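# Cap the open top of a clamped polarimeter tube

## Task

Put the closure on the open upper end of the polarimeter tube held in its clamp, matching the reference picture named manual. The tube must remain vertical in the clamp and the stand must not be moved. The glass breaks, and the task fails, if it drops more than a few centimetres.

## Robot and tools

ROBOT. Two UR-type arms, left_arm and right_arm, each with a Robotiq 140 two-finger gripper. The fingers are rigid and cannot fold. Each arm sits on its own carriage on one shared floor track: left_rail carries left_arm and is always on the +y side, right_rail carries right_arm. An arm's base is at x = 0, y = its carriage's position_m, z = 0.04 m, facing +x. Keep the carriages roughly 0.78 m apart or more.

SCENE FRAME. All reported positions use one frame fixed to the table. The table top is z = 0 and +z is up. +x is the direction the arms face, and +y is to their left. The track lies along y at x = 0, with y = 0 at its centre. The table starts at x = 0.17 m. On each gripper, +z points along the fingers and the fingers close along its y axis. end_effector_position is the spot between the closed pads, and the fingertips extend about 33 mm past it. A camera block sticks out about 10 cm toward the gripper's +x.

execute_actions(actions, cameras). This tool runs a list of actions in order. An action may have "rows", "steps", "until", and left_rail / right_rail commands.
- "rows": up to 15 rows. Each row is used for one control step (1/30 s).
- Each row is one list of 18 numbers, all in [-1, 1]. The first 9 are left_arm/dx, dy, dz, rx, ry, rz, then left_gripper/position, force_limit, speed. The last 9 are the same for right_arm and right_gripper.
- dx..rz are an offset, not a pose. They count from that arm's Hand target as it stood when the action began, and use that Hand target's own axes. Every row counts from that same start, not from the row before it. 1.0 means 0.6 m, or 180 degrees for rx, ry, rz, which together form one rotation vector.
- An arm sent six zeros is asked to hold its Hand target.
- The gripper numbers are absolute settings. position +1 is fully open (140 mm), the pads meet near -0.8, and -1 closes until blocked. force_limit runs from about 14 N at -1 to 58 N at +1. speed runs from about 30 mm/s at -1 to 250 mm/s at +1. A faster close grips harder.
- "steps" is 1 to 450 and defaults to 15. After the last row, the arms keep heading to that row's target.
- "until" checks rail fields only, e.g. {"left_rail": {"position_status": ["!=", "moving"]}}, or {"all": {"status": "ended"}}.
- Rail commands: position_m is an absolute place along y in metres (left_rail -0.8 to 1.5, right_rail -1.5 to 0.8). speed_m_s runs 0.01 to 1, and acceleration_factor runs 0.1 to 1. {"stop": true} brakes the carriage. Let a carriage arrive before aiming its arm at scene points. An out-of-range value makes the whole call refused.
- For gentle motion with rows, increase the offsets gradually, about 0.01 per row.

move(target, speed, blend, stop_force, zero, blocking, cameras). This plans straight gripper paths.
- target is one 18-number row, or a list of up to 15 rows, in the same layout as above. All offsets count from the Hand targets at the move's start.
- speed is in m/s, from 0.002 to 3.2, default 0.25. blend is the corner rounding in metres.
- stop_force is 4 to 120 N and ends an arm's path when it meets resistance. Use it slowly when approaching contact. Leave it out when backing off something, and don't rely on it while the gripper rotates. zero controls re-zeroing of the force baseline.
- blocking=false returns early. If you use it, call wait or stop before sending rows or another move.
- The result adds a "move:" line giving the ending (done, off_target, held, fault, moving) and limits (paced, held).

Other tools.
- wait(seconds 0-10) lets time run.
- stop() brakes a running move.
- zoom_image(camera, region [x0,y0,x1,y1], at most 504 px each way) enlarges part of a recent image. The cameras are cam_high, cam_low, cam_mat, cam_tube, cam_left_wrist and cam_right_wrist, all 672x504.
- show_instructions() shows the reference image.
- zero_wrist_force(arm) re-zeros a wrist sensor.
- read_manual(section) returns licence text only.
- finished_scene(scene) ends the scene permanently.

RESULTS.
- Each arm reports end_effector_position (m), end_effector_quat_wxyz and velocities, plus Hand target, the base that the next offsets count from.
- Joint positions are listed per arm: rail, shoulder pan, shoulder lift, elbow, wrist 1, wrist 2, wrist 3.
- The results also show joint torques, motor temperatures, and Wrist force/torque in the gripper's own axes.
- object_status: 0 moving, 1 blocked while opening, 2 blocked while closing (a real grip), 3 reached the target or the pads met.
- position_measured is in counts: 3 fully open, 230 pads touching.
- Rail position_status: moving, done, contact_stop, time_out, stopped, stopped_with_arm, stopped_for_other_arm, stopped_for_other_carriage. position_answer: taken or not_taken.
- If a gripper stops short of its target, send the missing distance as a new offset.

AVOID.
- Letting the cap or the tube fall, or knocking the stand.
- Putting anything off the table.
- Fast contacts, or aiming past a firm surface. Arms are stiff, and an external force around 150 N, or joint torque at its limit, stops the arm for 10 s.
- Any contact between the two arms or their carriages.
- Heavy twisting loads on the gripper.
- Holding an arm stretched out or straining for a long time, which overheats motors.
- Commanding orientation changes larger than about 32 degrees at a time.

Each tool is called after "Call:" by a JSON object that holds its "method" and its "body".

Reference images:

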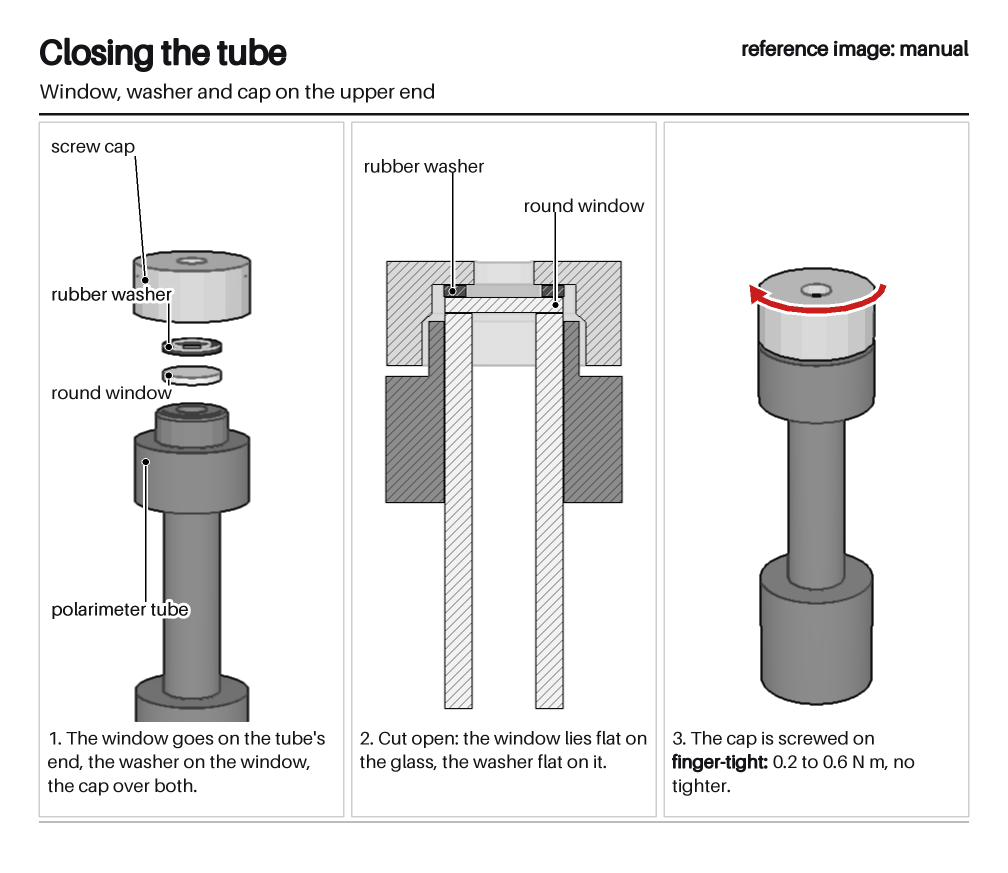

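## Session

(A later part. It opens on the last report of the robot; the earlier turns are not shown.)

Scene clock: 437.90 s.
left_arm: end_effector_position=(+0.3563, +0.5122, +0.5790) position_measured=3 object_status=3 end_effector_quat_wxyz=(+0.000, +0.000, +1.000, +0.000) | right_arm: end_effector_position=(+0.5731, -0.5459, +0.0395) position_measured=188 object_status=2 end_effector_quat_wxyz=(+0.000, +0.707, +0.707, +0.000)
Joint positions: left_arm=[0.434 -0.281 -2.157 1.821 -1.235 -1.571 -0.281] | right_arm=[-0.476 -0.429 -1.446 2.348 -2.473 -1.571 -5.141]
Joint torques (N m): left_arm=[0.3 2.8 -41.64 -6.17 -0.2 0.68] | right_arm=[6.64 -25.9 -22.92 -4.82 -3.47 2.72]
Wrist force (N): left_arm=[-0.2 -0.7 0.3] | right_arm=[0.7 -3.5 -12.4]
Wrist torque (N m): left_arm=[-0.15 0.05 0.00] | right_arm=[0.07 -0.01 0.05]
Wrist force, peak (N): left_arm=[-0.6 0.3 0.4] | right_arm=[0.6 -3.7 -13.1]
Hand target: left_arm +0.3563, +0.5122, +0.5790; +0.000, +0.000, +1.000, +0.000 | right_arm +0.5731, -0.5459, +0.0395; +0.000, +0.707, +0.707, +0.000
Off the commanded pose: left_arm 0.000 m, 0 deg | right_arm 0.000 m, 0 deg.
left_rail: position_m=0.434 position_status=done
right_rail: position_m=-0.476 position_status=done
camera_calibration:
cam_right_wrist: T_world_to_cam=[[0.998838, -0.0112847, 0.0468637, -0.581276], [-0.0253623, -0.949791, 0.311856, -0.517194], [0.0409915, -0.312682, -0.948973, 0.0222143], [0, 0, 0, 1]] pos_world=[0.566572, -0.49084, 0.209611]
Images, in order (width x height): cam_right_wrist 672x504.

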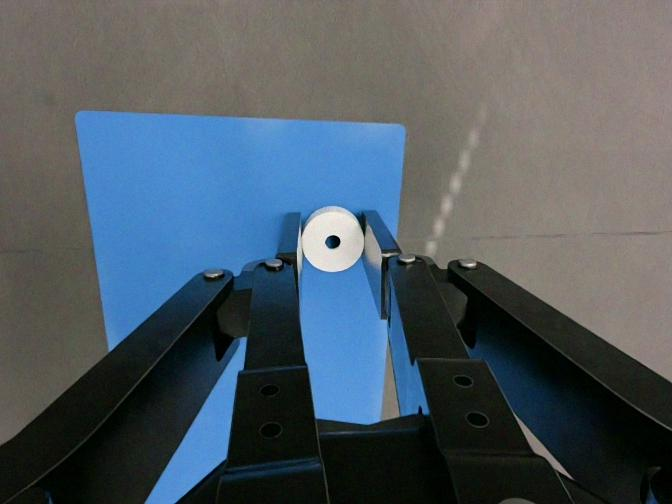

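Call:
{"method": "move", "body": {"target": [[0,0,0,0,0,0,1,1,1, 0,0,-0.4342,0,0,0,-1,0,-1],[0,0,0,0,0,0,1,1,1, 0.8475,0.0195,-0.4342,0,0,-0.5,-1,0,-1],[0,0,0,0,0,0,1,1,1, 0.8475,0.0195,-0.3708,0,0,-0.5,-1,0,-1]], "speed": [0.2,0.4,0.1], "blend": [0.04,0.015,0], "cameras": ["cam_tube","cam_right_wrist"]}}

Call:
{"method": "zoom_image", "body": {"camera": "cam_tube", "region": [260, 0, 480, 205]}}

Call:
{"method": "zoom_image", "body": {"camera": "cam_right_wrist", "region": [270, 170, 400, 300]}}

Scene clock: 457.30 s.
left_arm: end_effector_position=(+0.3563, +0.5122, +0.5790) position_measured=3 object_status=3 end_effector_quat_wxyz=(+0.000, +0.000, +1.000, +0.000) | right_arm: end_effector_position=(+0.5848, -0.0375, +0.2622) position_measured=188 object_status=2 end_effector_quat_wxyz=(+0.000, +0.000, +1.000, +0.000)
Joint positions: left_arm=[0.434 -0.281 -2.157 1.821 -1.235 -1.571 -0.281] | right_arm=[-0.476 0.402 -1.464 1.873 -1.98 -1.571 -5.881]
Joint torques (N m): left_arm=[-0.34 2.09 -42.11 -6.19 -0.11 0.74] | right_arm=[8.64 -41.32 -36.63 -6.81 -4 -2.17]
Wrist force (N): left_arm=[-0.1 -0.2 -0.2] | right_arm=[0.1 -0.3 -0.1]
Wrist torque (N m): left_arm=[-0.04 0.02 0.00] | right_arm=[-0.03 -0.07 0.28]
Wrist force, peak (N): left_arm=[0.4 0.1 0.7] | right_arm=[0.2 -3.7 -13.0]
Hand target: left_arm +0.3563, +0.5122, +0.5790; +0.000, +0.000, +1.000, +0.000 | right_arm +0.5848, -0.0374, +0.2620; +0.000, +0.000, +1.000, +0.000
Off the commanded pose: left_arm 0.000 m, 0 deg | right_arm 0.000 m, 0 deg.
left_rail: position_m=0.434 position_status=done
right_rail: position_m=-0.476 position_status=done
move: done
camera_calibration:
cam_right_wrist: T_world_to_cam=[[0.01134, 0.998846, 0.0466729, 0.0176939], [0.94976, -0.0253592, 0.311951, -0.639005], [0.312774, 0.0407905, -0.948951, 0.246377], [0, 0, 0, 1]] pos_world=[0.52964, -0.043928, 0.432312]
Images, in order (width x height): cam_tube 672x504, cam_right_wrist 672x504.

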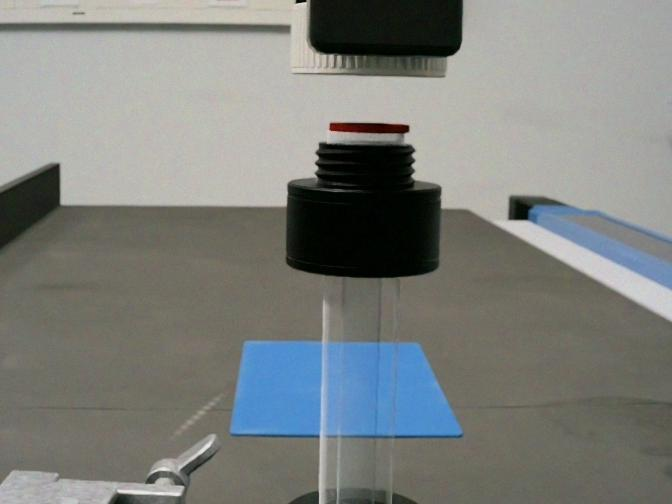

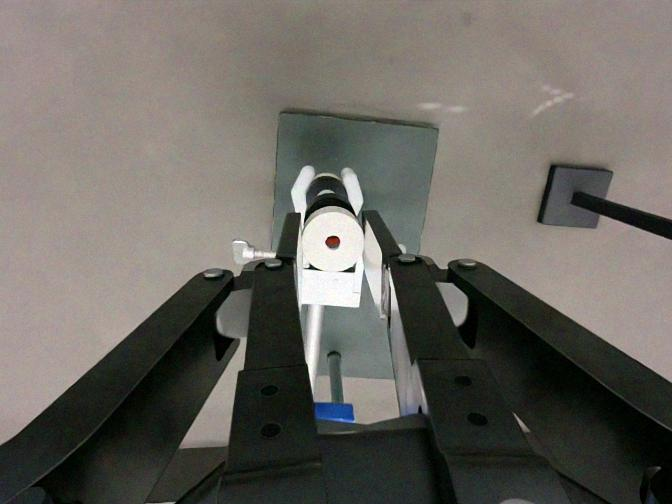

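Scaled by 2.291 from the camera's 672x504 image, which has a finer 960x720 frame.

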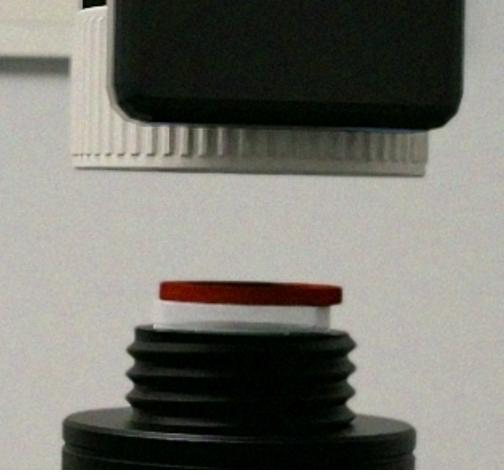

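Scaled by 3.877 from the camera's 672x504 image, which has a finer 960x720 frame.

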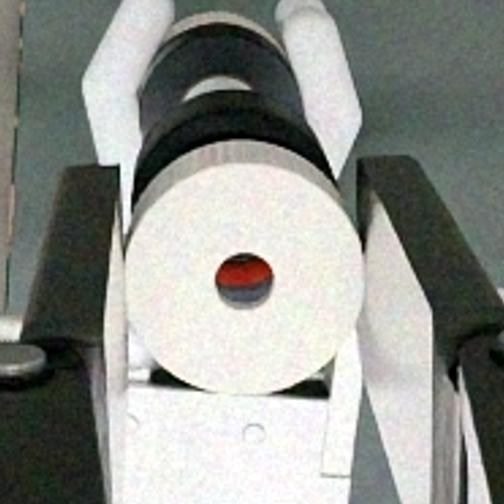

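Call:
{"method": "move", "body": {"target": [0,0,0,0,0,0,1,1,1, 0,0,0.0188,0,0,0,-1,0,-1], "speed": 0.04}}

Call:
{"method": "move", "body": {"target": [0,0,0,0,0,0,1,1,1, 0,0,0.015,0,0,0,-1,0,-1], "speed": 0.003, "stop_force": 4, "cameras": ["cam_tube","cam_right_wrist"]}}

Call:
{"method": "zoom_image", "body": {"camera": "cam_tube", "region": [260, 50, 480, 205]}}

Scene clock: 466.10 s.
left_arm: end_effector_position=(+0.3563, +0.5122, +0.5790) position_measured=3 object_status=3 end_effector_quat_wxyz=(+0.000, +0.000, +1.000, +0.000) | right_arm: end_effector_position=(+0.5848, -0.0374, +0.2509) position_measured=188 object_status=2 end_effector_quat_wxyz=(+0.000, +0.000, +1.000, +0.000) end_effector_velocity=(+0.001, +0.000, -0.002) end_effector_angular_velocity=(+0.001, -0.001, +0.000)
Joint positions: left_arm=[0.434 -0.281 -2.157 1.821 -1.235 -1.571 -0.281] | right_arm=[-0.476 0.402 -1.456 1.885 -2 -1.571 -5.881]
Joint velocities: left_arm=[within noise] | right_arm=[0 0 0.001 0.002 -0.005 0.001 0]
Joint torques (N m): left_arm=[-0.37 4.05 -41.48 -6.15 -0.15 0.9] | right_arm=[7.36 -38.64 -37.44 -6.91 -4.01 -1.86]
Wrist force (N): left_arm=[0.0 0.2 0.1] | right_arm=[-0.3 -0.1 -0.3]
Wrist torque (N m): left_arm=[0.04 0.00 0.00] | right_arm=[0.03 0.01 0.28]
Wrist force, peak (N): left_arm=[-0.4 -0.4 0.5] | right_arm=[-0.2 0.2 -1.0]
Hand target: left_arm +0.3563, +0.5122, +0.5790; +0.000, +0.000, +1.000, +0.000 | right_arm +0.5848, -0.0374, +0.2507; +0.000, +0.000, +1.000, +0.000
Off the commanded pose: left_arm 0.000 m, 0 deg | right_arm 0.000 m, 0 deg.
left_rail: position_m=0.434 position_status=done
right_rail: position_m=-0.476 position_status=done
move: done

Scene clock: 468.13 s.
left_arm: end_effector_position=(+0.3563, +0.5122, +0.5790) position_measured=3 object_status=3 end_effector_quat_wxyz=(+0.000, +0.000, +1.000, +0.000) | right_arm: end_effector_position=(+0.5848, -0.0375, +0.2476) position_measured=188 object_status=2 end_effector_quat_wxyz=(+0.000, +0.000, +1.000, +0.000)
Joint positions: left_arm=[0.434 -0.281 -2.157 1.821 -1.235 -1.571 -0.281] | right_arm=[-0.476 0.402 -1.454 1.889 -2.006 -1.571 -5.881]
Joint torques (N m): left_arm=[-0.39 3.36 -42.01 -6.17 -0.22 0.96] | right_arm=[10.15 -60.43 -56.64 -1.45 -3.98 -1.98]
Wrist force (N): left_arm=[0.1 0.1 0.0] | right_arm=[0.1 1.1 -5.6]
Wrist torque (N m): left_arm=[0.03 -0.02 0.00] | right_arm=[0.00 0.01 0.27]
Wrist force, peak (N): left_arm=[-0.6 -0.4 0.1] | right_arm=[0.3 0.8 -6.0]
Hand target: left_arm +0.3563, +0.5122, +0.5790; +0.000, +0.000, +1.000, +0.000 | right_arm +0.5848, -0.0374, +0.2477; +0.000, +0.000, +1.000, +0.000 (not the last commanded pose)
Off the commanded pose: left_arm 0.000 m, 0 deg | right_arm 0.006 m, 0 deg.
left_rail: position_m=0.434 position_status=done
right_rail: position_m=-0.476 position_status=done
move: contact (right_arm)
camera_calibration:
cam_right_wrist: T_world_to_cam=[[0.0112484, 0.998848, 0.0466423, 0.0184363], [0.949761, -0.0252627, 0.311955, -0.634448], [0.312775, 0.0407901, -0.948951, 0.232522], [0, 0, 0, 1]] pos_world=[0.52964, -0.0439275, 0.417712]
Images, in order (width x height): cam_tube 672x504, cam_right_wrist 672x504.

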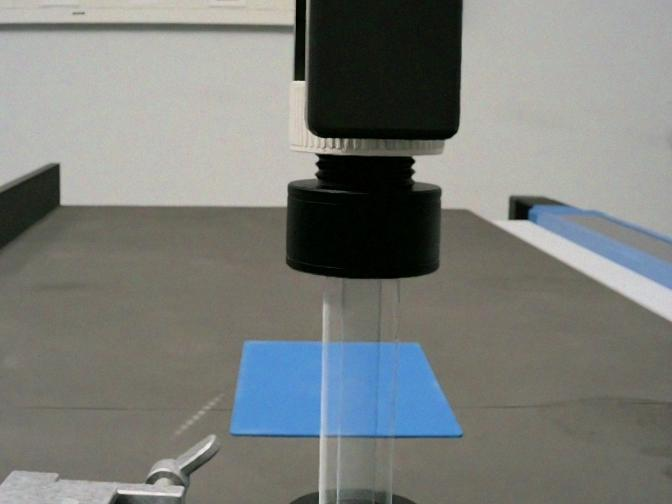

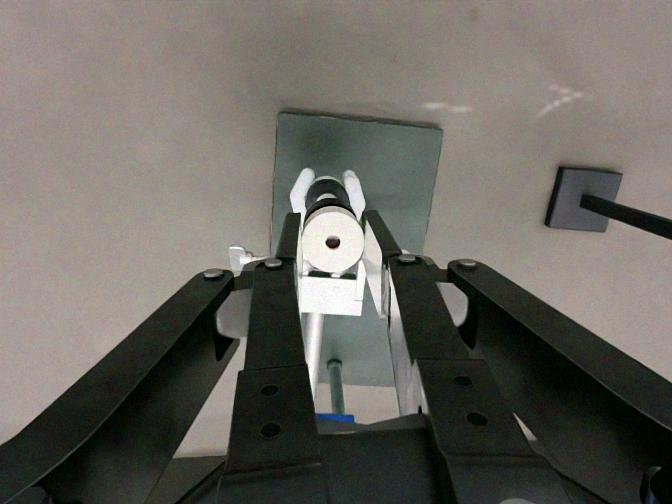

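Scaled by 2.291 from the camera's 672x504 image, which has a finer 960x720 frame.

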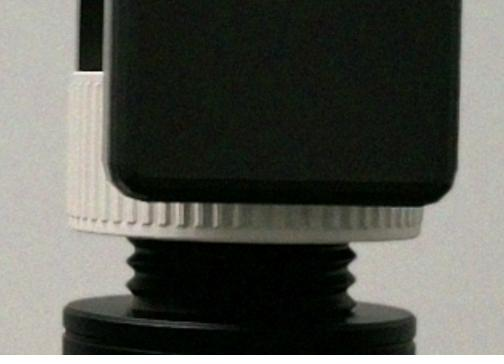

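Call:
{"method": "move", "body": {"target": [0,0,0,0,0,0,1,1,1, 0,0,0,0,0,0.5,-1,0,-1], "speed": 0.4, "cameras": ["cam_tube"]}}

Call:
{"method": "zoom_image", "body": {"camera": "cam_tube", "region": [260, 50, 480, 205]}}

Scene clock: 482.30 s.
left_arm: end_effector_position=(+0.3563, +0.5122, +0.5790) position_measured=3 object_status=3 end_effector_quat_wxyz=(+0.000, +0.000, +1.000, +0.000) | right_arm: end_effector_position=(+0.5848, -0.0374, +0.2477) position_measured=188 object_status=2 end_effector_quat_wxyz=(+0.000, +0.707, +0.707, +0.000)
Joint positions: left_arm=[0.434 -0.281 -2.157 1.821 -1.235 -1.571 -0.281] | right_arm=[-0.476 0.402 -1.454 1.889 -2.006 -1.571 -4.31]
Joint torques (N m): left_arm=[0.03 2.05 -41.18 -6.12 -0.27 0.75] | right_arm=[7.54 -35.8 -59.89 -1.99 -4.34 2.84]
Wrist force (N): left_arm=[0.3 0.3 0.2] | right_arm=[0.6 -0.2 -3.7]
Wrist torque (N m): left_arm=[0.06 -0.07 0.00] | right_arm=[0.06 0.18 -0.02]
Wrist force, peak (N): left_arm=[-0.4 0.4 0.6] | right_arm=[0.3 0.7 -5.9]
Hand target: left_arm +0.3563, +0.5122, +0.5790; +0.000, +0.000, +1.000, +0.000 | right_arm +0.5848, -0.0374, +0.2477; +0.000, +0.707, +0.707, +0.000
Off the commanded pose: left_arm 0.000 m, 0 deg | right_arm 0.000 m, 0 deg.
left_rail: position_m=0.434 position_status=done
right_rail: position_m=-0.476 position_status=done
move: done
Images, in order (width x height): cam_tube 672x504.

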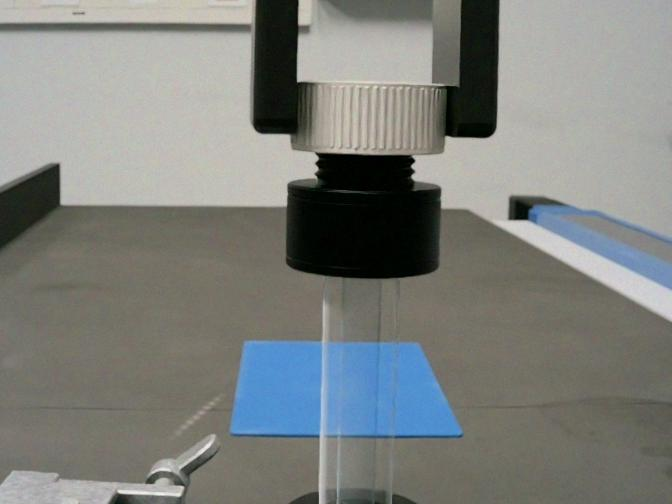

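Scaled by 2.291 from the camera's 672x504 image, which has a finer 960x720 frame.

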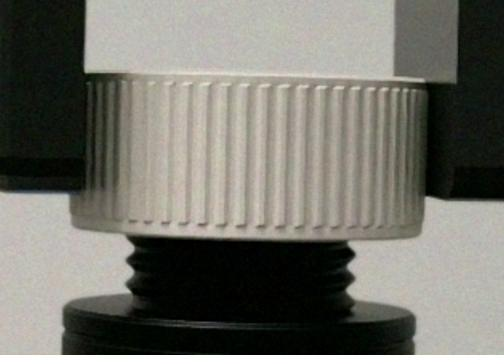

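Call:
{"method": "move", "body": {"target": [0,0,0,0,0,0,1,1,1, 0,0,0.0008,0,0,0.5,-1,0,-1], "speed": 0.4, "cameras": ["cam_tube"]}}

Call:
{"method": "zoom_image", "body": {"camera": "cam_tube", "region": [260, 50, 480, 205]}}

Scene clock: 491.27 s.
left_arm: end_effector_position=(+0.3563, +0.5122, +0.5790) position_measured=3 object_status=3 end_effector_quat_wxyz=(+0.000, +0.000, +1.000, +0.000) | right_arm: end_effector_position=(+0.5848, -0.0374, +0.2472) position_measured=188 object_status=2 end_effector_quat_wxyz=(+0.000, +1.000, +0.000, +0.000)
Joint positions: left_arm=[0.434 -0.281 -2.157 1.821 -1.235 -1.571 -0.281] | right_arm=[-0.476 0.402 -1.454 1.89 -2.007 -1.571 -2.74]
Joint torques (N m): left_arm=[0.71 4.04 -41.66 -6.13 -0.1 0.79] | right_arm=[9.36 -31.62 -56.14 -0.98 -4.44 2.64]
Wrist force (N): left_arm=[0.2 -0.1 0.0] | right_arm=[0.5 -1.3 -7.2]
Wrist torque (N m): left_arm=[-0.01 -0.04 0.00] | right_arm=[0.15 0.19 -0.01]
Wrist force, peak (N): left_arm=[0.2 -0.6 0.7] | right_arm=[1.0 -1.8 -8.9]
Hand target: left_arm +0.3563, +0.5122, +0.5790; +0.000, +0.000, +1.000, +0.000 | right_arm +0.5848, -0.0374, +0.2472; +0.000, +1.000, +0.000, +0.000
Off the commanded pose: left_arm 0.000 m, 0 deg | right_arm 0.000 m, 0 deg.
left_rail: position_m=0.434 position_status=done
right_rail: position_m=-0.476 position_status=done
move: done
Images, in order (width x height): cam_tube 672x504.

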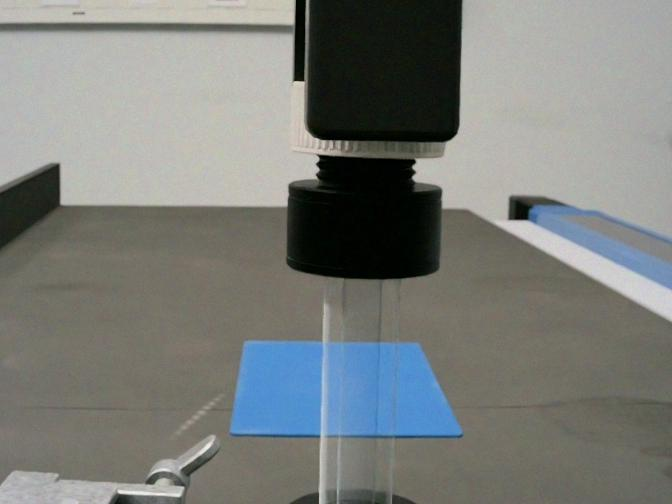

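Scaled by 2.291 from the camera's 672x504 image, which has a finer 960x720 frame.

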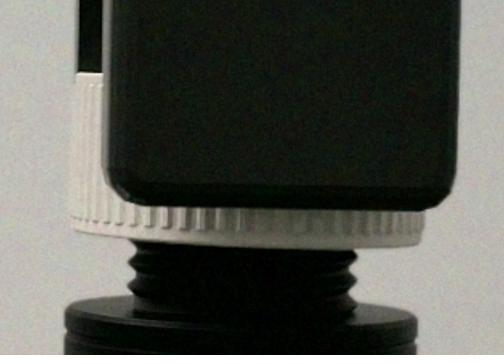

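Call:
{"method": "move", "body": {"target": [0,0,0,0,0,0,1,1,1, 0,0,0.0009,0,0,0.5,-1,0,-1], "speed": 0.4, "cameras": ["cam_tube"]}}

Call:
{"method": "zoom_image", "body": {"camera": "cam_tube", "region": [260, 50, 480, 205]}}

Scene clock: 497.97 s.
left_arm: end_effector_position=(+0.3563, +0.5122, +0.5790) position_measured=3 object_status=3 end_effector_quat_wxyz=(+0.000, +0.000, +1.000, +0.000) | right_arm: end_effector_position=(+0.5848, -0.0374, +0.2467) position_measured=188 object_status=2 end_effector_quat_wxyz=(+0.000, +0.707, -0.707, +0.000)
Joint positions: left_arm=[0.434 -0.281 -2.157 1.821 -1.235 -1.571 -0.281] | right_arm=[-0.476 0.402 -1.453 1.89 -2.008 -1.571 -1.169]
Joint torques (N m): left_arm=[0.94 4.53 -41.79 -6.07 -0.26 0.97] | right_arm=[11.03 -34.37 -56.3 -0.65 -3.78 2.5]
Wrist force (N): left_arm=[0.1 0.4 -0.5] | right_arm=[-0.6 -3.3 -6.4]
Wrist torque (N m): left_arm=[0.09 -0.03 0.00] | right_arm=[0.08 0.08 -0.03]
Wrist force, peak (N): left_arm=[-0.4 0.1 0.8] | right_arm=[0.1 -1.9 -9.5]
Hand target: left_arm +0.3563, +0.5122, +0.5790; +0.000, +0.000, +1.000, +0.000 | right_arm +0.5848, -0.0374, +0.2467; +0.000, +0.707, -0.707, +0.000
Off the commanded pose: left_arm 0.000 m, 0 deg | right_arm 0.000 m, 0 deg.
left_rail: position_m=0.434 position_status=done
right_rail: position_m=-0.476 position_status=done
move: done
Images, in order (width x height): cam_tube 672x504.

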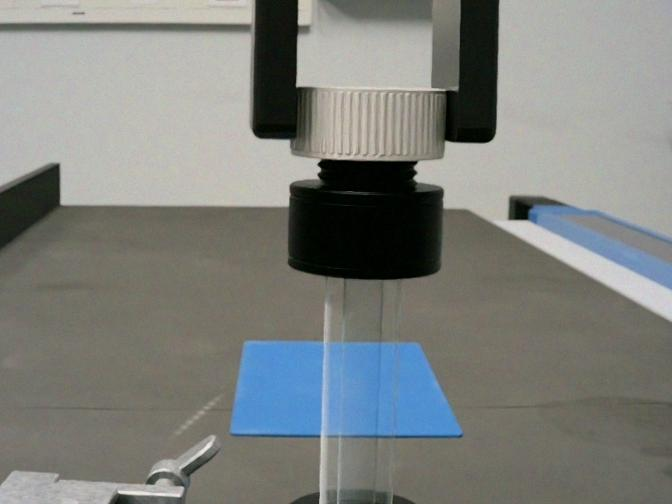

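Scaled by 2.291 from the camera's 672x504 image, which has a finer 960x720 frame.

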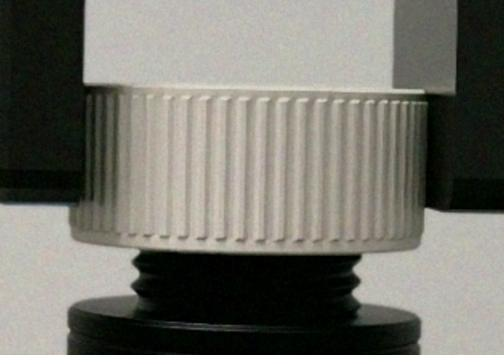

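Call:
{"method": "move", "body": {"target": [0,0,0,0,0,0,1,1,1, 0,-0.0006,0.0009,0,0,0.5,-1,0,-1], "speed": 0.4, "cameras": ["cam_tube"]}}

Call:
{"method": "zoom_image", "body": {"camera": "cam_tube", "region": [260, 50, 480, 205]}}

Scene clock: 507.90 s.
left_arm: end_effector_position=(+0.3563, +0.5122, +0.5790) position_measured=3 object_status=3 end_effector_quat_wxyz=(+0.000, +0.000, +1.000, +0.000) | right_arm: end_effector_position=(+0.5852, -0.0374, +0.2461) position_measured=188 object_status=2 end_effector_quat_wxyz=(+0.000, +0.000, +1.000, +0.000)
Joint positions: left_arm=[0.434 -0.281 -2.157 1.821 -1.235 -1.571 -0.281] | right_arm=[-0.476 0.402 -1.452 1.89 -2.009 -1.571 0.402]
Joint torques (N m): left_arm=[2 3.79 -41.55 -6.13 -0.29 0.61] | right_arm=[6.16 -32.35 -57.27 -1.86 -3.95 2.97]
Wrist force (N): left_arm=[-0.3 -0.2 0.0] | right_arm=[0.9 0.6 -8.3]
Wrist torque (N m): left_arm=[-0.03 0.07 0.00] | right_arm=[-0.03 -0.04 -0.05]
Wrist force, peak (N): left_arm=[-0.1 0.7 0.6] | right_arm=[0.9 0.4 -11.0]
Hand target: left_arm +0.3563, +0.5122, +0.5790; +0.000, +0.000, +1.000, +0.000 | right_arm +0.5852, -0.0374, +0.2461; +0.000, +0.000, +1.000, +0.000
Off the commanded pose: left_arm 0.000 m, 0 deg | right_arm 0.000 m, 0 deg.
left_rail: position_m=0.434 position_status=done
right_rail: position_m=-0.476 position_status=done
move: done
Images, in order (width x height): cam_tube 672x504.

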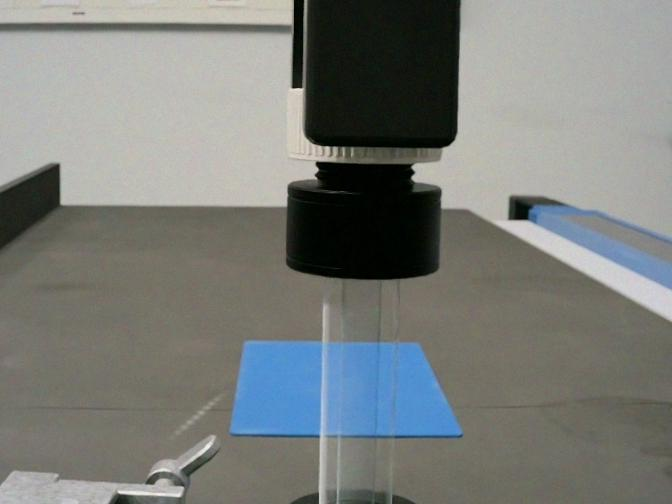

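Scaled by 2.291 from the camera's 672x504 image, which has a finer 960x720 frame.

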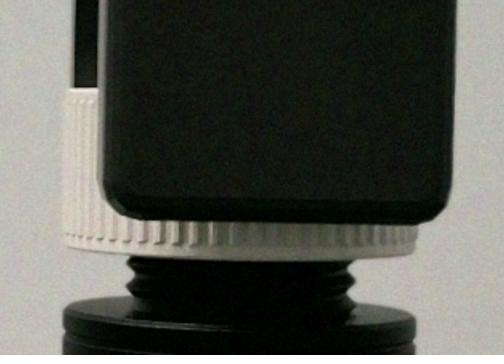

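Call:
{"method": "move", "body": {"target": [[0,0,0,0,0,0,1,1,1, 0,0,0.0008,0,0,0.5,-1,0,-1],[0,0,0,0,0,0,1,1,1, 0,0,0.0016,0,0,1.0,-1,0,-1],[0,0,0,0,0,0,1,1,1, 0,0,0.0024,0,0,-0.5,-1,0,-1]], "speed": 0.4, "blend": [0.0003,0.0003,0], "cameras": ["cam_tube"]}}

Call:
{"method": "zoom_image", "body": {"camera": "cam_tube", "region": [260, 50, 480, 205]}}

Scene clock: 522.90 s.
left_arm: end_effector_position=(+0.3563, +0.5122, +0.5790) position_measured=3 object_status=3 end_effector_quat_wxyz=(+0.000, +0.000, +1.000, +0.000) | right_arm: end_effector_position=(+0.5852, -0.0374, +0.2447) position_measured=188 object_status=2 end_effector_quat_wxyz=(+0.000, +0.707, -0.707, +0.000)
Joint positions: left_arm=[0.434 -0.281 -2.157 1.821 -1.235 -1.571 -0.281] | right_arm=[-0.476 0.402 -1.451 1.892 -2.012 -1.571 5.114]
Joint torques (N m): left_arm=[1.5 3.93 -41.48 -6.07 -0.02 0.8] | right_arm=[8.98 -32.55 -57.07 -1.47 -3.99 2.69]
Wrist force (N): left_arm=[-0.2 0.5 -0.1] | right_arm=[-0.3 -0.5 -7.3]
Wrist torque (N m): left_arm=[0.11 0.05 0.00] | right_arm=[0.03 0.05 -0.03]
Wrist force, peak (N): left_arm=[-0.1 0.2 0.9] | right_arm=[-0.1 -1.2 -10.1]
Hand target: left_arm +0.3563, +0.5122, +0.5790; +0.000, +0.000, +1.000, +0.000 | right_arm +0.5852, -0.0374, +0.2447; +0.000, +0.707, -0.707, +0.000
Off the commanded pose: left_arm 0.000 m, 0 deg | right_arm 0.000 m, 0 deg.
left_rail: position_m=0.434 position_status=done
right_rail: position_m=-0.476 position_status=done
move: done
Images, in order (width x height): cam_tube 672x504.

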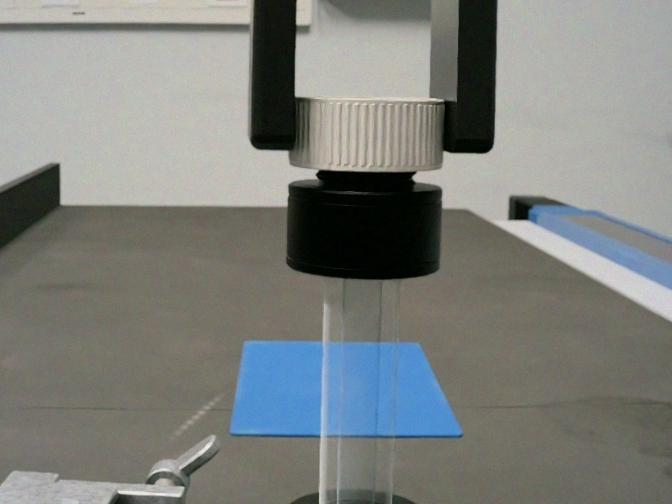

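Scaled by 2.291 from the camera's 672x504 image, which has a finer 960x720 frame.

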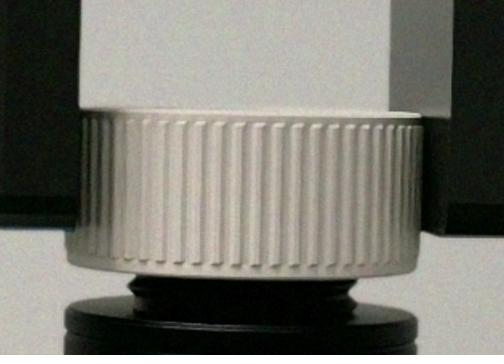

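Call:
{"method": "execute_actions", "body": {"actions": [{"rows":[[0,0,0,0,0,0,1,1,1, 0,0,0,0,0,0,-0.197,0,-0.5]],"steps":24}]}}

Call:
{"method": "move", "body": {"target": [[0,0,0,0,0,0,1,1,1, 0,0,0,0,0,-0.6667,-0.197,0,-0.5],[0,0,0,0,0,0,1,1,1, 0,0,0,0,0,0.6667,-0.197,0,-0.5],[0,0,0,0,0,0,1,1,1, 0,0,0,0,0,0,-0.197,0,-0.5],[0,0,0,0,0,0,1,1,1, 0,0,0,0,0,-0.6667,-0.197,0,-0.5],[0,0,0,0,0,0,1,1,1, 0,0,0,0,0,-1.0,-0.197,0,-0.5]], "speed": 0.65, "blend": [0.001,0.001,0.001,0.001,0], "cameras": ["cam_tube","cam_right_wrist"]}}

Call:
{"method": "zoom_image", "body": {"camera": "cam_tube", "region": [260, 50, 480, 205]}}

Scene clock: 536.90 s.
left_arm: end_effector_position=(+0.3563, +0.5122, +0.5790) position_measured=3 object_status=3 end_effector_quat_wxyz=(+0.000, +0.000, +1.000, +0.000) | right_arm: end_effector_position=(+0.5852, -0.0374, +0.2447) position_measured=154 object_status=3 end_effector_quat_wxyz=(+0.000, +0.707, -0.707, +0.000)
Joint positions: left_arm=[0.434 -0.281 -2.157 1.821 -1.235 -1.571 -0.281] | right_arm=[-0.476 0.402 -1.451 1.892 -2.012 -1.571 5.115]
Joint torques (N m): left_arm=[-0.48 2.8 -41.35 -6.07 0 0.79] | right_arm=[4.88 -49.83 -57.78 -6.87 -4.24 2.49]
Wrist force (N): left_arm=[-0.3 0.1 0.3] | right_arm=[-0.1 -0.2 -0.3]
Wrist torque (N m): left_arm=[0.03 0.05 0.00] | right_arm=[0.01 -0.04 -0.01]
Wrist force, peak (N): left_arm=[0.2 -0.7 0.5] | right_arm=[-0.1 -0.4 -7.7]
Hand target: left_arm +0.3563, +0.5122, +0.5790; +0.000, +0.000, +1.000, +0.000 | right_arm +0.5852, -0.0374, +0.2447; +0.000, +0.707, -0.707, +0.000
Off the commanded pose: left_arm 0.000 m, 0 deg | right_arm 0.000 m, 0 deg.
left_rail: position_m=0.434 position_status=done
right_rail: position_m=-0.476 position_status=done

Scene clock: 545.13 s.
left_arm: end_effector_position=(+0.3563, +0.5122, +0.5790) position_measured=3 object_status=3 end_effector_quat_wxyz=(+0.000, +0.000, +1.000, +0.000) | right_arm: end_effector_position=(+0.5852, -0.0374, +0.2447) position_measured=154 object_status=3 end_effector_quat_wxyz=(+0.000, +0.707, +0.707, +0.000) end_effector_velocity=(-0.001, +0.000, +0.000) end_effector_angular_velocity=(+0.000, +0.000, +0.005)
Joint positions: left_arm=[0.434 -0.281 -2.157 1.821 -1.235 -1.571 -0.281] | right_arm=[-0.476 0.402 -1.451 1.892 -2.012 -1.571 -4.31]
Joint velocities: left_arm=[within noise] | right_arm=[0 0 -0.001 0 0.001 0 -0.005]
Joint torques (N m): left_arm=[0.29 5.18 -42.37 -6.03 -0.07 1.21] | right_arm=[-7.94 -63.04 -37.52 -2.5 4.44 -2.45]
Wrist force (N): left_arm=[0.1 0.3 -0.1] | right_arm=[0.0 -0.3 -0.1]
Wrist torque (N m): left_arm=[0.07 -0.02 0.00] | right_arm=[-0.01 -0.03 0.30]
Wrist force, peak (N): left_arm=[-0.1 -0.1 0.9] | right_arm=[-0.2 0.0 -1.3]
Hand target: left_arm +0.3563, +0.5122, +0.5790; +0.000, +0.000, +1.000, +0.000 | right_arm +0.5852, -0.0374, +0.2447; +0.000, +0.707, +0.707, +0.000
Off the commanded pose: left_arm 0.000 m, 0 deg | right_arm 0.000 m, 0 deg.
left_rail: position_m=0.434 position_status=done
right_rail: position_m=-0.476 position_status=done
move: done
camera_calibration:
cam_right_wrist: T_world_to_cam=[[0.998831, -0.0116952, 0.0468955, -0.59724], [-0.0257618, -0.949786, 0.311839, -0.0976735], [0.0408936, -0.312683, -0.948977, 0.375505], [0, 0, 0, 1]] pos_world=[0.57867, 0.01766, 0.414811]
Images, in order (width x height): cam_tube 672x504, cam_right_wrist 672x504.

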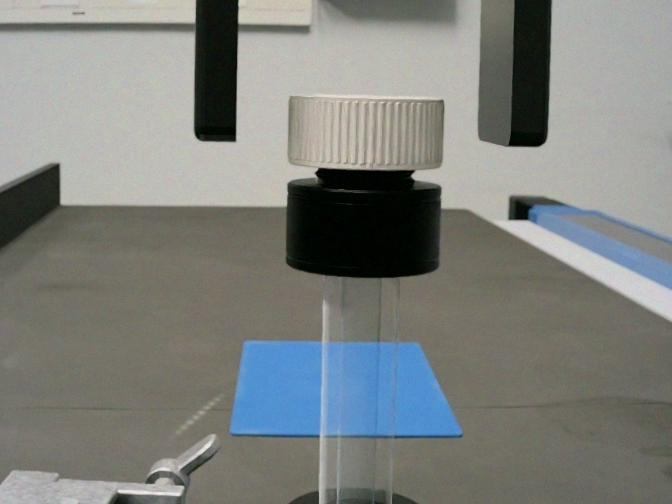

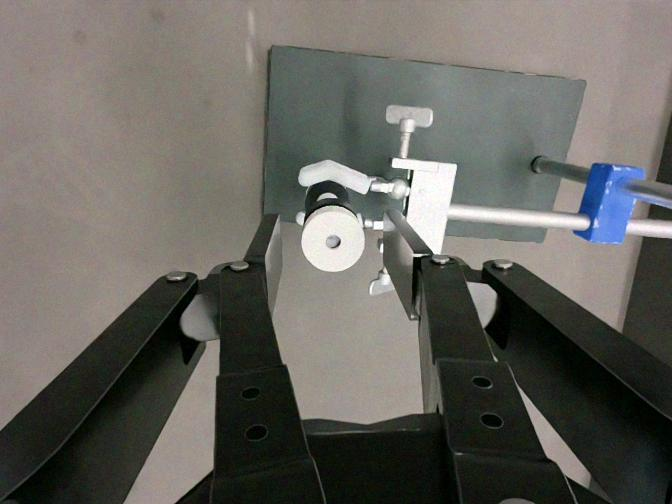

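Scaled by 2.291 from the camera's 672x504 image, which has a finer 960x720 frame.

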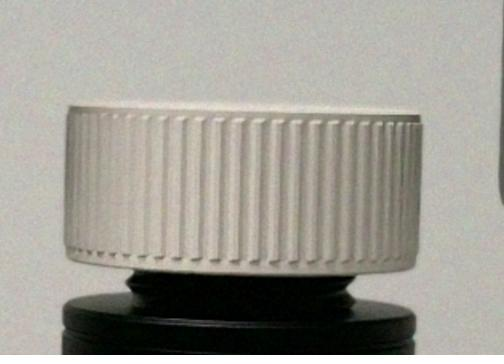

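Call:
{"method": "execute_actions", "body": {"actions": [{"rows":[[0,0,0,0,0,0,1,1,1, 0,0,0,0,0,0,-1,0,-1]],"steps":50}]}}

Call:
{"method": "move", "body": {"target": [[0,0,0,0,0,0,1,1,1, 0,0,0.0008,0,0,0.5,-1,0,-1],[0,0,0,0,0,0,1,1,1, 0,0,0.0016,0,0,1.0,-1,0,-1],[0,0,0,0,0,0,1,1,1, 0,0,0.0024,0,0,-0.5,-1,0,-1]], "speed": 0.4, "blend": [0.0003,0.0003,0], "cameras": ["cam_tube"]}}

Call:
{"method": "zoom_image", "body": {"camera": "cam_tube", "region": [260, 50, 480, 205]}}

Scene clock: 556.90 s.
left_arm: end_effector_position=(+0.3563, +0.5122, +0.5790) position_measured=3 object_status=3 end_effector_quat_wxyz=(+0.000, +0.000, +1.000, +0.000) | right_arm: end_effector_position=(+0.5852, -0.0374, +0.2447) position_measured=188 object_status=2 end_effector_quat_wxyz=(+0.000, +0.707, +0.707, +0.000)
Joint positions: left_arm=[0.434 -0.281 -2.157 1.821 -1.235 -1.571 -0.281] | right_arm=[-0.476 0.402 -1.451 1.892 -2.012 -1.571 -4.31]
Joint torques (N m): left_arm=[0.35 1.93 -41.31 -5.92 -0.08 0.93] | right_arm=[-7.29 -57.26 -36.77 -2.71 3.77 -1.82]
Wrist force (N): left_arm=[0.0 -0.2 0.1] | right_arm=[-0.2 -0.2 -2.8]
Wrist torque (N m): left_arm=[-0.04 0.01 0.00] | right_arm=[0.05 0.02 0.30]
Wrist force, peak (N): left_arm=[0.0 0.7 0.4] | right_arm=[-0.5 0.0 -2.9]
Hand target: left_arm +0.3563, +0.5122, +0.5790; +0.000, +0.000, +1.000, +0.000 | right_arm +0.5852, -0.0374, +0.2447; +0.000, +0.707, +0.707, +0.000
Off the commanded pose: left_arm 0.000 m, 0 deg | right_arm 0.000 m, 0 deg.
left_rail: position_m=0.434 position_status=done
right_rail: position_m=-0.476 position_status=done

Scene clock: 563.63 s.
left_arm: end_effector_position=(+0.3563, +0.5122, +0.5790) position_measured=3 object_status=3 end_effector_quat_wxyz=(+0.000, +0.000, +1.000, +0.000) | right_arm: end_effector_position=(+0.5852, -0.0374, +0.2432) position_measured=188 object_status=2 end_effector_quat_wxyz=(+0.000, +0.000, +1.000, +0.000)
Joint positions: left_arm=[0.434 -0.281 -2.157 1.821 -1.235 -1.571 -0.281] | right_arm=[-0.476 0.402 -1.45 1.893 -2.014 -1.571 0.402]
Joint torques (N m): left_arm=[0.58 3.24 -41.64 -6.12 -0.13 1.23] | right_arm=[8.38 -36.99 -61.44 -2.04 -4.05 2.57]
Wrist force (N): left_arm=[0.0 0.0 0.1] | right_arm=[-1.0 0.1 -1.7]
Wrist torque (N m): left_arm=[0.02 0.00 0.00] | right_arm=[-0.02 -0.07 -0.04]
Wrist force, peak (N): left_arm=[-0.4 -0.4 0.8] | right_arm=[-2.0 0.9 -3.8]
Hand target: left_arm +0.3563, +0.5122, +0.5790; +0.000, +0.000, +1.000, +0.000 | right_arm +0.5852, -0.0374, +0.2432; +0.000, +0.000, +1.000, +0.000
Off the commanded pose: left_arm 0.000 m, 0 deg | right_arm 0.000 m, 0 deg.
left_rail: position_m=0.434 position_status=done
right_rail: position_m=-0.476 position_status=done
move: done
Images, in order (width x height): cam_tube 672x504.

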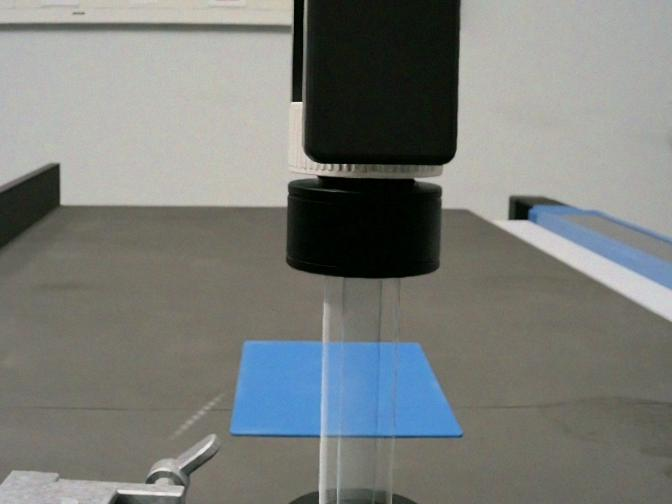

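Scaled by 2.291 from the camera's 672x504 image, which has a finer 960x720 frame.

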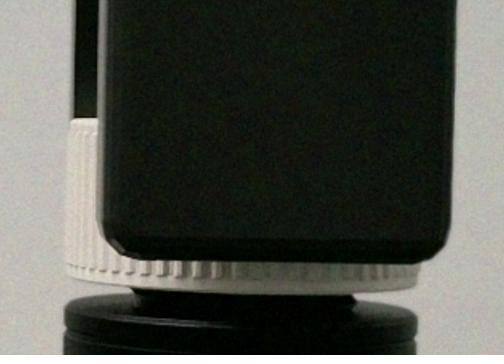

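Call:
{"method": "move", "body": {"target": [[0,0,0,0,0,0,1,1,1, 0,0,0.0008,0,0,0.5,-1,0,-1],[0,0,0,0,0,0,1,1,1, 0,0,0.0012,0,0,0.75,-1,0,-1]], "speed": 0.35, "blend": [0.0003,0], "cameras": ["cam_tube"]}}

Call:
{"method": "zoom_image", "body": {"camera": "cam_tube", "region": [260, 50, 480, 205]}}

Scene clock: 572.33 s.
left_arm: end_effector_position=(+0.3563, +0.5122, +0.5790) position_measured=3 object_status=3 end_effector_quat_wxyz=(+0.000, +0.000, +1.000, +0.000) | right_arm: end_effector_position=(+0.5852, -0.0374, +0.2425) position_measured=188 object_status=2 end_effector_quat_wxyz=(+0.000, +0.924, +0.383, +0.000)
Joint positions: left_arm=[0.434 -0.281 -2.157 1.821 -1.235 -1.571 -0.281] | right_arm=[-0.476 0.402 -1.45 1.894 -2.016 -1.571 2.758]
Joint torques (N m): left_arm=[0.4 3.25 -41.12 -6.27 -0.32 1.14] | right_arm=[9.32 -36.24 -61.99 -2.43 -4.21 2.7]
Wrist force (N): left_arm=[0.4 -0.2 0.2] | right_arm=[-0.1 -0.7 -2.2]
Wrist torque (N m): left_arm=[-0.03 -0.09 0.00] | right_arm=[0.14 0.02 -0.02]
Wrist force, peak (N): left_arm=[0.1 -0.9 0.3] | right_arm=[0.4 -1.1 -4.0]
Hand target: left_arm +0.3563, +0.5122, +0.5790; +0.000, +0.000, +1.000, +0.000 | right_arm +0.5852, -0.0374, +0.2425; +0.000, +0.924, +0.383, +0.000
Off the commanded pose: left_arm 0.000 m, 0 deg | right_arm 0.000 m, 0 deg.
left_rail: position_m=0.434 position_status=done
right_rail: position_m=-0.476 position_status=done
move: done
Images, in order (width x height): cam_tube 672x504.

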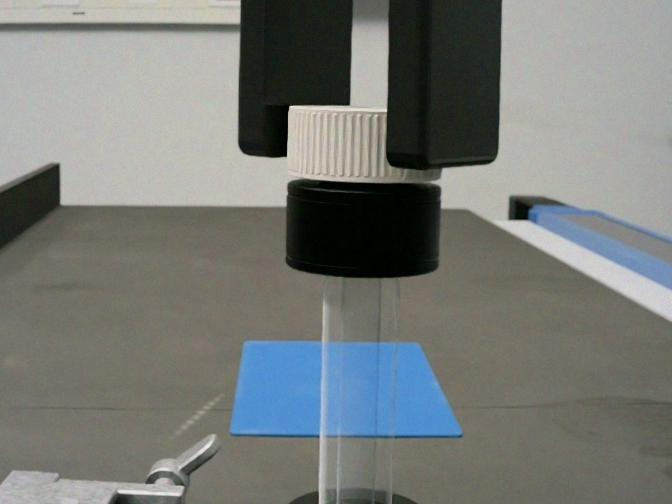

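Scaled by 2.291 from the camera's 672x504 image, which has a finer 960x720 frame.

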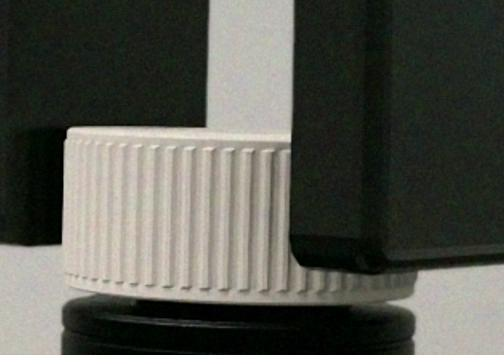

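Call:
{"method": "move", "body": {"target": [0,0,0,0,0,0,1,1,1, 0,0,0.00027,0,0,0.1667,-1,0,-1], "speed": 0.25}}

Call:
{"method": "move", "body": {"target": [0,0,0,0,0,0,1,1,1, 0,0,0.00027,0,0,0.1667,-1,0,-1], "speed": 0.25}}

Scene clock: 576.53 s.
left_arm: end_effector_position=(+0.3563, +0.5122, +0.5790) position_measured=3 object_status=3 end_effector_quat_wxyz=(+0.000, +0.000, +1.000, +0.000) | right_arm: end_effector_position=(+0.5852, -0.0374, +0.2424) position_measured=188 object_status=2 end_effector_quat_wxyz=(+0.000, +0.991, +0.131, +0.000)
Joint positions: left_arm=[0.434 -0.281 -2.157 1.821 -1.235 -1.571 -0.281] | right_arm=[-0.476 0.402 -1.45 1.894 -2.016 -1.571 3.282]
Joint torques (N m): left_arm=[1.24 4.92 -41.46 -5.84 -0.26 0.93] | right_arm=[6.73 -36.41 -60.57 -2.21 -4.79 2.3]
Wrist force (N): left_arm=[0.3 -0.1 0.3] | right_arm=[-0.4 -0.8 -3.3]
Wrist torque (N m): left_arm=[-0.02 -0.06 0.01] | right_arm=[0.14 0.04 0.00]
Wrist force, peak (N): left_arm=[-0.8 0.1 -0.6] | right_arm=[-0.3 -1.5 -3.5]
Hand target: left_arm +0.3563, +0.5122, +0.5790; +0.000, +0.000, +1.000, +0.000 | right_arm +0.5852, -0.0374, +0.2424; +0.000, +0.991, +0.130, +0.000
Off the commanded pose: left_arm 0.000 m, 0 deg | right_arm 0.000 m, 0 deg.
left_rail: position_m=0.434 position_status=done
right_rail: position_m=-0.476 position_status=done
move: done

Scene clock: 578.33 s.
left_arm: end_effector_position=(+0.3563, +0.5122, +0.5790) position_measured=3 object_status=3 end_effector_quat_wxyz=(+0.000, +0.000, +1.000, +0.000) | right_arm: end_effector_position=(+0.5852, -0.0374, +0.2422) position_measured=188 object_status=2 end_effector_quat_wxyz=(+0.000, +0.991, -0.130, +0.000)
Joint positions: left_arm=[0.434 -0.281 -2.157 1.821 -1.235 -1.571 -0.281] | right_arm=[-0.476 0.402 -1.449 1.895 -2.016 -1.571 3.805]
Joint torques (N m): left_arm=[0.21 3.06 -41.22 -6.03 -0.33 1.11] | right_arm=[5.35 -36.98 -58.62 -1.96 -4.56 2.52]
Wrist force (N): left_arm=[0.0 0.2 -0.1] | right_arm=[-1.5 -0.8 -5.1]
Wrist torque (N m): left_arm=[0.05 -0.01 0.00] | right_arm=[0.12 0.12 0.00]
Wrist force, peak (N): left_arm=[-0.3 0.6 -0.3] | right_arm=[-0.6 -1.5 -5.7]
Hand target: left_arm +0.3563, +0.5122, +0.5790; +0.000, +0.000, +1.000, +0.000 | right_arm +0.5852, -0.0374, +0.2422; +0.000, +0.991, -0.131, +0.000
Off the commanded pose: left_arm 0.000 m, 0 deg | right_arm 0.000 m, 0 deg.
left_rail: position_m=0.434 position_status=done
right_rail: position_m=-0.476 position_status=done
move: done

Call:
{"method": "move", "body": {"target": [0,0,0,0,0,0,1,1,1, 0,0,0.00015,0,0,0.1111,-1,0,-1], "speed": 0.25}}

Call:
{"method": "move", "body": {"target": [0,0,0,0,0,0,1,1,1, 0,0,0.00015,0,0,0.1111,-1,0,-1], "speed": 0.25, "cameras": ["cam_tube"]}}

Call:
{"method": "zoom_image", "body": {"camera": "cam_tube", "region": [260, 50, 480, 205]}}

Scene clock: 583.80 s.
left_arm: end_effector_position=(+0.3563, +0.5122, +0.5790) position_measured=3 object_status=3 end_effector_quat_wxyz=(+0.000, +0.000, +1.000, +0.000) | right_arm: end_effector_position=(+0.5852, -0.0375, +0.2421) position_measured=188 object_status=2 end_effector_quat_wxyz=(+0.000, +0.954, -0.301, +0.000)
Joint positions: left_arm=[0.434 -0.281 -2.157 1.821 -1.235 -1.571 -0.281] | right_arm=[-0.476 0.402 -1.449 1.895 -2.016 -1.571 4.154]
Joint torques (N m): left_arm=[-0.44 3.47 -41.85 -6.05 -0.11 0.95] | right_arm=[7.69 -34.2 -57.51 -2.87 -4.91 3.12]
Wrist force (N): left_arm=[-0.1 0.0 0.4] | right_arm=[-1.6 -1.3 -6.0]
Wrist torque (N m): left_arm=[0.00 0.02 0.00] | right_arm=[0.14 -0.05 -0.08]
Wrist force, peak (N): left_arm=[0.1 -0.6 0.6] | right_arm=[-1.6 -1.8 -6.1]
Hand target: left_arm +0.3563, +0.5122, +0.5790; +0.000, +0.000, +1.000, +0.000 | right_arm +0.5852, -0.0374, +0.2421; +0.000, +0.954, -0.301, +0.000
Off the commanded pose: left_arm 0.000 m, 0 deg | right_arm 0.000 m, 0 deg.
left_rail: position_m=0.434 position_status=done
right_rail: position_m=-0.476 position_status=done
move: done

Scene clock: 585.23 s.
left_arm: end_effector_position=(+0.3563, +0.5122, +0.5790) position_measured=3 object_status=3 end_effector_quat_wxyz=(+0.000, +0.000, +1.000, +0.000) | right_arm: end_effector_position=(+0.5851, -0.0375, +0.2420) position_measured=188 object_status=2 end_effector_quat_wxyz=(+0.000, +0.887, -0.462, +0.000)
Joint positions: left_arm=[0.434 -0.281 -2.157 1.821 -1.235 -1.571 -0.281] | right_arm=[-0.476 0.402 -1.449 1.895 -2.017 -1.571 4.503]
Joint torques (N m): left_arm=[-0.17 5.07 -41.62 -6.17 -0.08 0.93] | right_arm=[6.51 -33.29 -56.88 -3.15 -4.87 2.52]
Wrist force (N): left_arm=[0.3 0.1 0.0] | right_arm=[-2.5 -1.4 -6.0]
Wrist torque (N m): left_arm=[0.03 -0.07 0.00] | right_arm=[0.21 -0.05 -0.24]
Wrist force, peak (N): left_arm=[0.3 -0.5 0.3] | right_arm=[-2.4 -1.6 -6.2]
Hand target: left_arm +0.3563, +0.5122, +0.5790; +0.000, +0.000, +1.000, +0.000 | right_arm +0.5852, -0.0374, +0.2420; +0.000, +0.887, -0.462, +0.000
Off the commanded pose: left_arm 0.000 m, 0 deg | right_arm 0.000 m, 0 deg.
left_rail: position_m=0.434 position_status=done
right_rail: position_m=-0.476 position_status=done
move: done
Images, in order (width x height): cam_tube 672x504.

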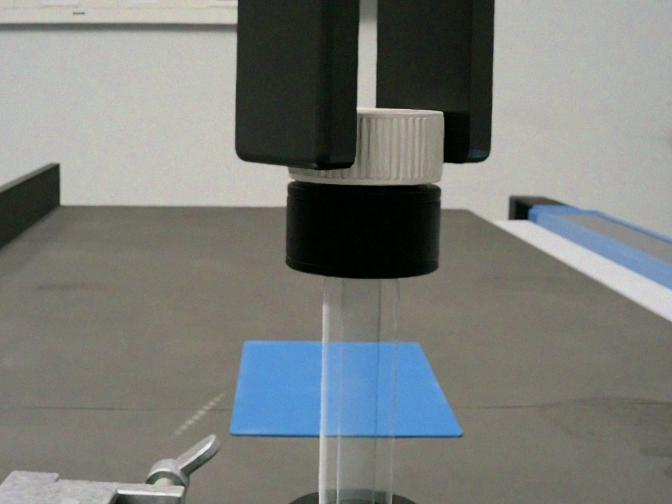

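Scaled by 2.291 from the camera's 672x504 image, which has a finer 960x720 frame.

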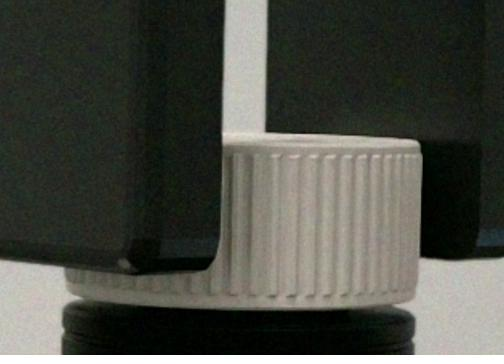

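Call:
{"method": "move", "body": {"target": [0,0,0,0,0,0,1,1,1, 0,0,0.00006,0,0,0.0611,-1,0,-1], "speed": 0.15}}

Scene clock: 589.07 s.
left_arm: end_effector_position=(+0.3563, +0.5122, +0.5790) position_measured=3 object_status=3 end_effector_quat_wxyz=(+0.000, +0.000, +1.000, +0.000) | right_arm: end_effector_position=(+0.5852, -0.0374, +0.2420) position_measured=188 object_status=2 end_effector_quat_wxyz=(+0.000, +0.839, -0.545, +0.000)
Joint positions: left_arm=[0.434 -0.281 -2.157 1.821 -1.235 -1.571 -0.281] | right_arm=[-0.476 0.402 -1.449 1.895 -2.017 -1.571 4.695]
Joint torques (N m): left_arm=[-2.22 4.22 -41.52 -6.41 -0.21 0.9] | right_arm=[4.3 -43.7 -33.42 -5.8 -5.26 3.3]
Wrist force (N): left_arm=[0.0 0.2 0.3] | right_arm=[-2.8 -1.5 -4.4]
Wrist torque (N m): left_arm=[0.05 -0.01 0.00] | right_arm=[0.08 -0.10 -0.36]
Wrist force, peak (N): left_arm=[-0.5 -0.8 0.3] | right_arm=[-2.4 -1.0 -6.1]
Hand target: left_arm +0.3563, +0.5122, +0.5790; +0.000, +0.000, +1.000, +0.000 | right_arm +0.5852, -0.0374, +0.2420; +0.000, +0.839, -0.545, +0.000
Off the commanded pose: left_arm 0.000 m, 0 deg | right_arm 0.000 m, 0 deg.
left_rail: position_m=0.434 position_status=done
right_rail: position_m=-0.476 position_status=done
move: done


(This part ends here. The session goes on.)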